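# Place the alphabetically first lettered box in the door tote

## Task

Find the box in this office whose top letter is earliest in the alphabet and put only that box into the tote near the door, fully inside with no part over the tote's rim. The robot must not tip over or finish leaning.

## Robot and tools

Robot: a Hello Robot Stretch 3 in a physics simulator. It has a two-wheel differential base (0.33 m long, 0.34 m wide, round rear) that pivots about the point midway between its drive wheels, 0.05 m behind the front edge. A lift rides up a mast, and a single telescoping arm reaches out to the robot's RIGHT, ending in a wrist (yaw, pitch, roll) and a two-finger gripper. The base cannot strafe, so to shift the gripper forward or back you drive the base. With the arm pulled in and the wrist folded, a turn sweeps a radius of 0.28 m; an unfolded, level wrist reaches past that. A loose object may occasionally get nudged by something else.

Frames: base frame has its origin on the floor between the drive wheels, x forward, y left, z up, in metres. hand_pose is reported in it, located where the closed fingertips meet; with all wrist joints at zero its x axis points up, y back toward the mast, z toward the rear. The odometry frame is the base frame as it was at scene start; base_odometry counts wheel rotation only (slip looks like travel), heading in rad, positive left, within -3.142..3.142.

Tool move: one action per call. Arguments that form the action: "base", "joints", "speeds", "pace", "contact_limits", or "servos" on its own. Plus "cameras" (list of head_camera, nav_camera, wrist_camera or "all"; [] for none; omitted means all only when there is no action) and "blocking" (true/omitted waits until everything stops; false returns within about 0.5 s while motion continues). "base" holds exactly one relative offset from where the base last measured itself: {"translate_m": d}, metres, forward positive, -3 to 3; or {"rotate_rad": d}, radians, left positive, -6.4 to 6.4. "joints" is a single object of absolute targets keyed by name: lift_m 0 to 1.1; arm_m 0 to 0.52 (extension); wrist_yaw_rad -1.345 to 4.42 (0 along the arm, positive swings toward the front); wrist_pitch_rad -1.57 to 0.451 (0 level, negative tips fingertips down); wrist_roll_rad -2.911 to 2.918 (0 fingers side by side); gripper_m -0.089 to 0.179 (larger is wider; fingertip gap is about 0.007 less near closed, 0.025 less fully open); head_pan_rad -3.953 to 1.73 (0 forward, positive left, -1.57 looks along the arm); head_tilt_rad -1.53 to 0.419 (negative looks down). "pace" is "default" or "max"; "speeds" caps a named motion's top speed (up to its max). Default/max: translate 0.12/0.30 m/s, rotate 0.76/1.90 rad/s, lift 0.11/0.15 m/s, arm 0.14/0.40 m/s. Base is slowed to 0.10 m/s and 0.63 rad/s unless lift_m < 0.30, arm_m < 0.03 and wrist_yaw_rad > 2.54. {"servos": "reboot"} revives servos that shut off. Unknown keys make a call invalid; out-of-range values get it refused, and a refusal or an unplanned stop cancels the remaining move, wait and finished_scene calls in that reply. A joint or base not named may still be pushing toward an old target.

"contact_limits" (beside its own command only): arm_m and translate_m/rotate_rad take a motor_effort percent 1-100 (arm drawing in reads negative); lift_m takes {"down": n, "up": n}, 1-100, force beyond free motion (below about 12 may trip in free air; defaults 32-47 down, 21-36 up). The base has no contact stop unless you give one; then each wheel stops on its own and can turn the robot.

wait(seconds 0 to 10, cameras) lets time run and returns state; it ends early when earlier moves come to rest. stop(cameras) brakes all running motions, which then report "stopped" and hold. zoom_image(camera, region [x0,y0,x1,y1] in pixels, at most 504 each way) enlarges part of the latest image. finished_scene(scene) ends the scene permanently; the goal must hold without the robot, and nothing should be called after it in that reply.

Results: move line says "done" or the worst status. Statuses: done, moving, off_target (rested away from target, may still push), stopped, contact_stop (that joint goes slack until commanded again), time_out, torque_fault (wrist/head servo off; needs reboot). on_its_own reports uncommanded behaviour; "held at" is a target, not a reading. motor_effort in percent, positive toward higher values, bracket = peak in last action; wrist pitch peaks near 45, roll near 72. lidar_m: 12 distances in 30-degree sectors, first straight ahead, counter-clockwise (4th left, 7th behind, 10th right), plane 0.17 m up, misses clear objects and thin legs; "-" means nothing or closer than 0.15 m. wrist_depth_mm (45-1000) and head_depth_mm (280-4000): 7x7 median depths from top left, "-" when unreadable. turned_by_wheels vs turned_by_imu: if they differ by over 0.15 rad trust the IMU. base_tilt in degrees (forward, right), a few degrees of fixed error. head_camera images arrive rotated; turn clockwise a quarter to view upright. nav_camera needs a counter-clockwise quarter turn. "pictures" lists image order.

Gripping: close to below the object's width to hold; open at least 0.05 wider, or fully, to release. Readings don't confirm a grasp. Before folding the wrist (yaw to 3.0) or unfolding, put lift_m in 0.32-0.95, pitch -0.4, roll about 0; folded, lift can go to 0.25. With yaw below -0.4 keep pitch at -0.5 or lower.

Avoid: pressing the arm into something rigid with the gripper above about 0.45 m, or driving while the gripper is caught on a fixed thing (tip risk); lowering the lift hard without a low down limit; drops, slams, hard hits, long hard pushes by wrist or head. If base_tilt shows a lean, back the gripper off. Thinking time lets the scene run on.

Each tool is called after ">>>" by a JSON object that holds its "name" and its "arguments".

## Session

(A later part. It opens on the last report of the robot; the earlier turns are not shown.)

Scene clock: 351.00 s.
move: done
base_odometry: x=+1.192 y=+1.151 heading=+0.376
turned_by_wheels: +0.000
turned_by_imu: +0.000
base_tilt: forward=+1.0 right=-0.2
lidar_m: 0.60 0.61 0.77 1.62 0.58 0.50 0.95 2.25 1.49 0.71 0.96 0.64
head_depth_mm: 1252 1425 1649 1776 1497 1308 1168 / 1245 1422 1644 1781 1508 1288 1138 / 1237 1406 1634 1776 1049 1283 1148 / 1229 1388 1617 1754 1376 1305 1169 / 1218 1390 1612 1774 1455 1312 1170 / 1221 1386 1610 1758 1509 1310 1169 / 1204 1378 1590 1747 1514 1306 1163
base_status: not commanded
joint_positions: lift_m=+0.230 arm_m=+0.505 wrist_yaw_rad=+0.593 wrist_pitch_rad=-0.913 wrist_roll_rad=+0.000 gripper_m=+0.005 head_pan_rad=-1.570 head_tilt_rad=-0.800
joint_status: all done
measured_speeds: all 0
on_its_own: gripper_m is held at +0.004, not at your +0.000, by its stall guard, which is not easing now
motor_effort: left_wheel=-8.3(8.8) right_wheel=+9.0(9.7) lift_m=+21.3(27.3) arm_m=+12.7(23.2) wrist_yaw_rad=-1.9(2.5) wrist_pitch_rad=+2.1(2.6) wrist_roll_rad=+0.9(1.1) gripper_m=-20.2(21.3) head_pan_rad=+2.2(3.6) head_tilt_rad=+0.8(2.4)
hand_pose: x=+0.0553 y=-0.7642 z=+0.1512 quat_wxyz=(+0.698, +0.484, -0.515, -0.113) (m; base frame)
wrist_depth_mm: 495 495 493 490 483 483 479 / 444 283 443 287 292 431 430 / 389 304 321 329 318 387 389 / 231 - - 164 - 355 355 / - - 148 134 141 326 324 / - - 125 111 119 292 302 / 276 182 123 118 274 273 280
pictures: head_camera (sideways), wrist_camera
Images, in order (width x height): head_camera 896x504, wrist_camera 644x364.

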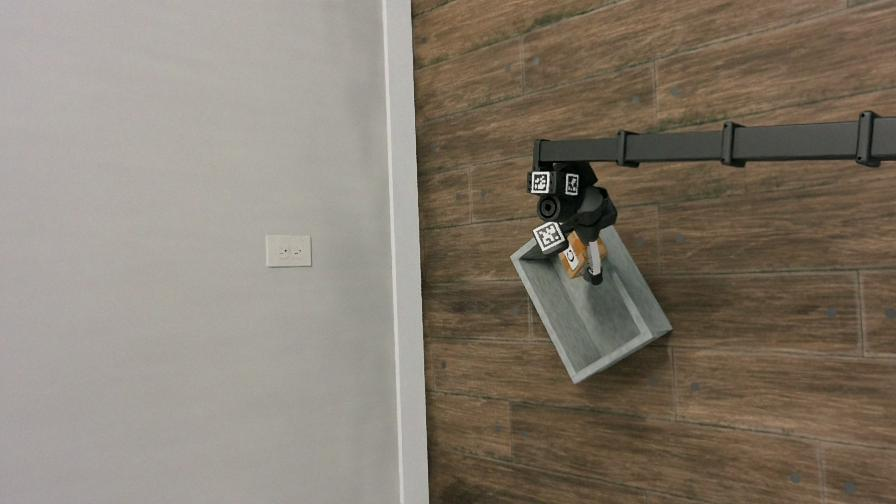

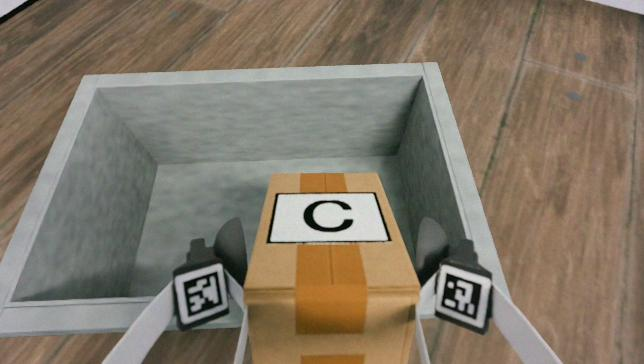

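>>> {"name": "move", "arguments": {"base": {"translate_m":0.03}}}

>>> {"name": "move", "arguments": {"joints": {"lift_m":0.12}, "speeds": {"lift_m":0.06}, "contact_limits": {"lift_m":{"down":14}}, "cameras": ["head_camera","wrist_camera"]}}

Scene clock: 358.47 s.
move: done
base_odometry: x=+1.219 y=+1.162 heading=+0.376
turned_by_wheels: +0.000
turned_by_imu: +0.001
base_tilt: forward=+0.9 right=-0.1
lidar_m: 0.57 0.58 0.73 1.55 0.63 0.53 0.96 2.25 1.48 0.71 0.91 0.60
head_depth_mm: 1242 1414 1657 1770 1511 1306 1162 / 1244 1413 1660 1775 1504 1286 1137 / 1230 1415 1635 1761 1049 1286 1143 / 1233 1398 1619 1779 1370 1307 1163 / 1220 1387 1612 1752 1444 1311 1167 / 1204 1372 1592 1747 1518 1316 1162 / 1204 1372 1593 1775 1513 1313 1167
base_status: done
joint_positions: lift_m=+0.230 arm_m=+0.505 wrist_yaw_rad=+0.593 wrist_pitch_rad=-0.913 wrist_roll_rad=+0.000 gripper_m=+0.005 head_pan_rad=-1.570 head_tilt_rad=-0.800
joint_status: not commanded
measured_speeds: all 0
on_its_own: gripper_m is held at +0.004, not at your +0.000, by its stall guard, which is not easing now
motor_effort: left_wheel=+2.2(7.4) right_wheel=+8.8(13.4) lift_m=+21.7(21.8) arm_m=-3.2(3.2) wrist_yaw_rad=-1.8(2.3) wrist_pitch_rad=+2.3(2.5) wrist_roll_rad=+0.8(1.2) gripper_m=-20.0(21.4) head_pan_rad=+2.5(3.1) head_tilt_rad=+1.1(2.1)
hand_pose: x=+0.0553 y=-0.7642 z=+0.1512 quat_wxyz=(+0.698, +0.484, -0.515, -0.113) (m; base frame)
wrist_depth_mm: 489 495 484 489 490 480 475 / 439 438 443 440 447 432 433 / 393 278 292 300 302 391 392 / 355 - 336 175 - 353 355 / 213 - 148 134 142 324 328 / 191 - 124 111 119 123 303 / 177 170 126 118 173 173 280
pictures: none

Scene clock: 360.87 s.
move: done
base_odometry: x=+1.219 y=+1.162 heading=+0.376
turned_by_wheels: +0.000
turned_by_imu: +0.000
base_tilt: forward=+0.9 right=-0.3
lidar_m: 0.57 0.58 0.73 1.54 0.63 0.53 0.96 2.25 1.49 1.37 0.91 0.60
head_depth_mm: 1238 1425 1653 1776 1513 1308 1161 / 1244 1416 1646 1780 1496 1301 1138 / 1232 1401 1627 1764 1142 1262 1129 / 1226 1396 1619 1764 1433 1305 1171 / 1223 1391 1598 1767 1445 1286 1164 / 1216 1392 1598 1760 1517 1319 1160 / 1216 1378 1584 1765 1502 1314 1158
base_status: not commanded
joint_positions: lift_m=+0.120 arm_m=+0.505 wrist_yaw_rad=+0.592 wrist_pitch_rad=-0.882 wrist_roll_rad=-0.005 gripper_m=+0.005 head_pan_rad=-1.570 head_tilt_rad=-0.799
joint_status: all done
measured_speeds: all 0
on_its_own: gripper_m is held at +0.004, not at your +0.000, by its stall guard, which is not easing now
motor_effort: left_wheel=+1.5(2.4) right_wheel=+6.3(9.2) lift_m=+17.5(23.1) arm_m=-12.1(12.3) wrist_yaw_rad=-1.6(2.2) wrist_pitch_rad=-3.7(16.0) wrist_roll_rad=+2.4(3.1) gripper_m=-20.4(21.1) head_pan_rad=+2.2(3.6) head_tilt_rad=-0.1(2.1)
contact_limits: lift_m down 14 (down: maximum 72; up: maximum 65)
hand_pose: x=+0.0590 y=-0.7697 z=+0.0456 quat_wxyz=(+0.701, +0.476, -0.521, -0.101) (m; base frame)
wrist_depth_mm: 168 167 168 167 167 166 329 / 190 197 195 195 195 190 - / - 227 235 226 233 225 - / - - - 176 - - - / - - 148 143 146 - - / - 195 125 112 119 119 - / 186 180 123 116 120 179 -
pictures: head_camera (sideways), wrist_camera
Images, in order (width x height): head_camera 896x504, wrist_camera 644x364.

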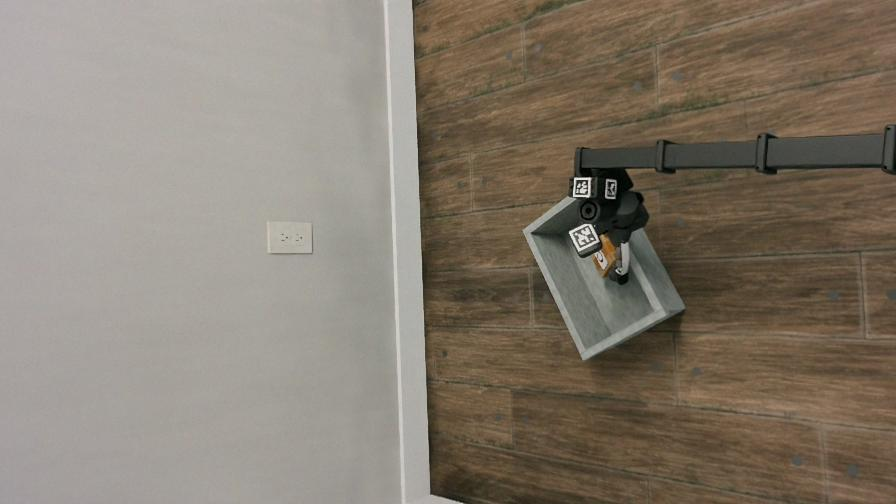

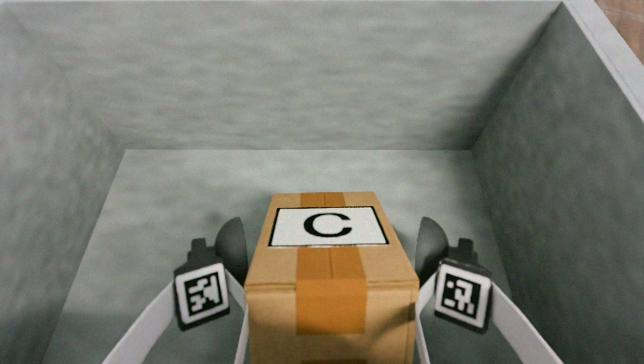

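Touching the bottom, inside. Release, but gently: wide enough without hitting walls.

>>> {"name": "move", "arguments": {"joints": {"gripper_m":0.13}, "cameras": ["wrist_camera"]}}

>>> {"name": "move", "arguments": {"joints": {"lift_m":0.4}, "cameras": ["head_camera","wrist_camera"]}}

Scene clock: 364.93 s.
move: done
base_odometry: x=+1.219 y=+1.162 heading=+0.376
turned_by_wheels: +0.000
turned_by_imu: +0.001
base_tilt: forward=+0.8 right=+0.0
lidar_m: 0.57 0.58 0.73 1.55 0.63 0.53 0.96 2.24 1.49 1.37 0.91 0.60
head_depth_mm: 1245 1418 1661 1785 1515 1311 1169 / 1239 1417 1646 1773 1519 1320 1140 / 1223 1410 1623 1754 1134 1264 1129 / 1231 1398 1626 1763 1443 1308 1159 / 1221 1384 1611 1764 1449 1288 1165 / 1212 1370 1587 1764 1505 1313 1164 / 1210 1365 1597 1745 1513 1320 1159
base_status: not commanded
joint_positions: lift_m=+0.120 arm_m=+0.505 wrist_yaw_rad=+0.592 wrist_pitch_rad=-0.894 wrist_roll_rad=-0.002 gripper_m=+0.130 head_pan_rad=-1.570 head_tilt_rad=-0.799
joint_status: all done
measured_speeds: all 0
motor_effort: left_wheel=+1.5(1.9) right_wheel=+6.8(7.5) lift_m=+21.1(21.3) arm_m=-23.5(24.1) wrist_yaw_rad=-0.9(2.0) wrist_pitch_rad=-1.5(3.9) wrist_roll_rad=+1.4(2.5) gripper_m=+0.1(91.7) head_pan_rad=+1.3(3.3) head_tilt_rad=-1.6(1.6)
contact_limits: lift_m down 14 (down: maximum 72; up: maximum 65)
hand_pose: x=+0.0574 y=-0.7676 z=+0.0438 quat_wxyz=(+0.700, +0.479, -0.520, -0.106) (m; base frame)
wrist_depth_mm: 166 166 166 166 165 165 321 / 188 194 195 194 192 190 - / - 225 236 224 232 223 - / - - - - - - - / - - - 162 162 146 - / - 124 151 150 192 123 - / - 127 182 139 180 177 96
pictures: wrist_camera
Images, in order (width x height): wrist_camera 644x364.

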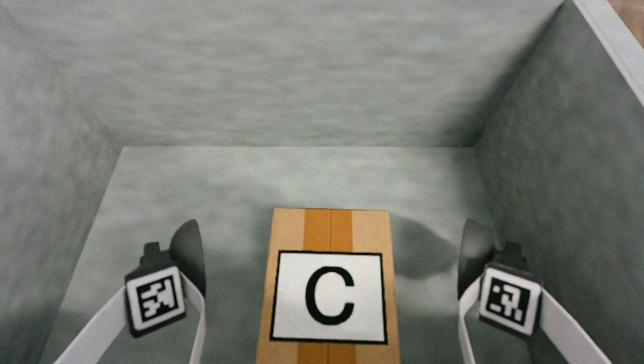

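Scene clock: 368.30 s.
move: done
base_odometry: x=+1.219 y=+1.162 heading=+0.376
turned_by_wheels: +0.000
turned_by_imu: +0.000
base_tilt: forward=+1.0 right=-0.2
lidar_m: 0.56 0.58 0.73 1.54 0.63 0.53 0.96 2.24 1.48 1.37 0.91 0.60
head_depth_mm: 1245 1421 1659 1762 1513 1317 1164 / 1232 1404 1648 1771 1434 701 603 / 1235 1401 1624 1767 1418 1302 1161 / 1232 1394 1598 1776 1431 1311 1165 / 1213 1382 1603 1766 1436 1287 1160 / 1212 1373 1608 1768 1508 1318 1160 / 1196 1372 1613 1749 1520 1298 1163
base_status: not commanded
joint_positions: lift_m=+0.400 arm_m=+0.505 wrist_yaw_rad=+0.592 wrist_pitch_rad=-0.907 wrist_roll_rad=-0.002 gripper_m=+0.130 head_pan_rad=-1.570 head_tilt_rad=-0.799
joint_status: all done
measured_speeds: all 0
motor_effort: left_wheel=+1.6(1.9) right_wheel=+7.0(7.4) lift_m=+29.8(32.9) arm_m=-8.4(23.7) wrist_yaw_rad=-0.8(1.9) wrist_pitch_rad=+1.3(1.6) wrist_roll_rad=+1.5(1.7) gripper_m=+0.4(1.3) head_pan_rad=+1.6(4.0) head_tilt_rad=-0.7(2.7)
hand_pose: x=+0.0559 y=-0.7652 z=+0.3220 quat_wxyz=(+0.699, +0.482, -0.516, -0.111) (m; base frame)
wrist_depth_mm: 534 - 756 731 - - - / 564 662 672 675 662 649 - / 599 609 598 605 603 589 597 / 553 554 548 554 545 548 550 / 504 500 386 388 386 503 502 / 469 124 - - - 124 465 / - 124 - 386 - 416 423
pictures: head_camera (sideways), wrist_camera
Images, in order (width x height): head_camera 896x504, wrist_camera 644x364.

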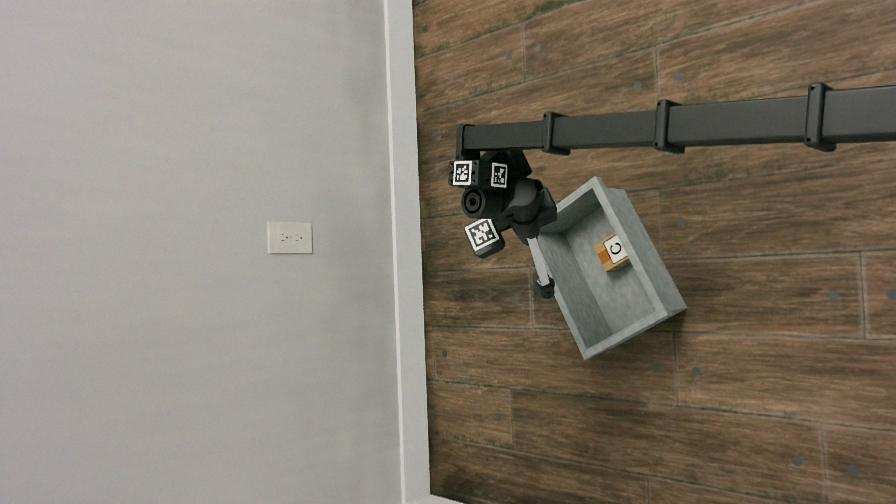

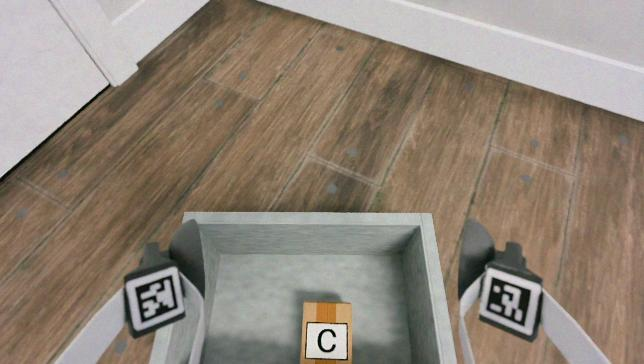

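>>> {"name": "finished_scene", "arguments": {"scene": 2}}

The scene is finished: the task was done.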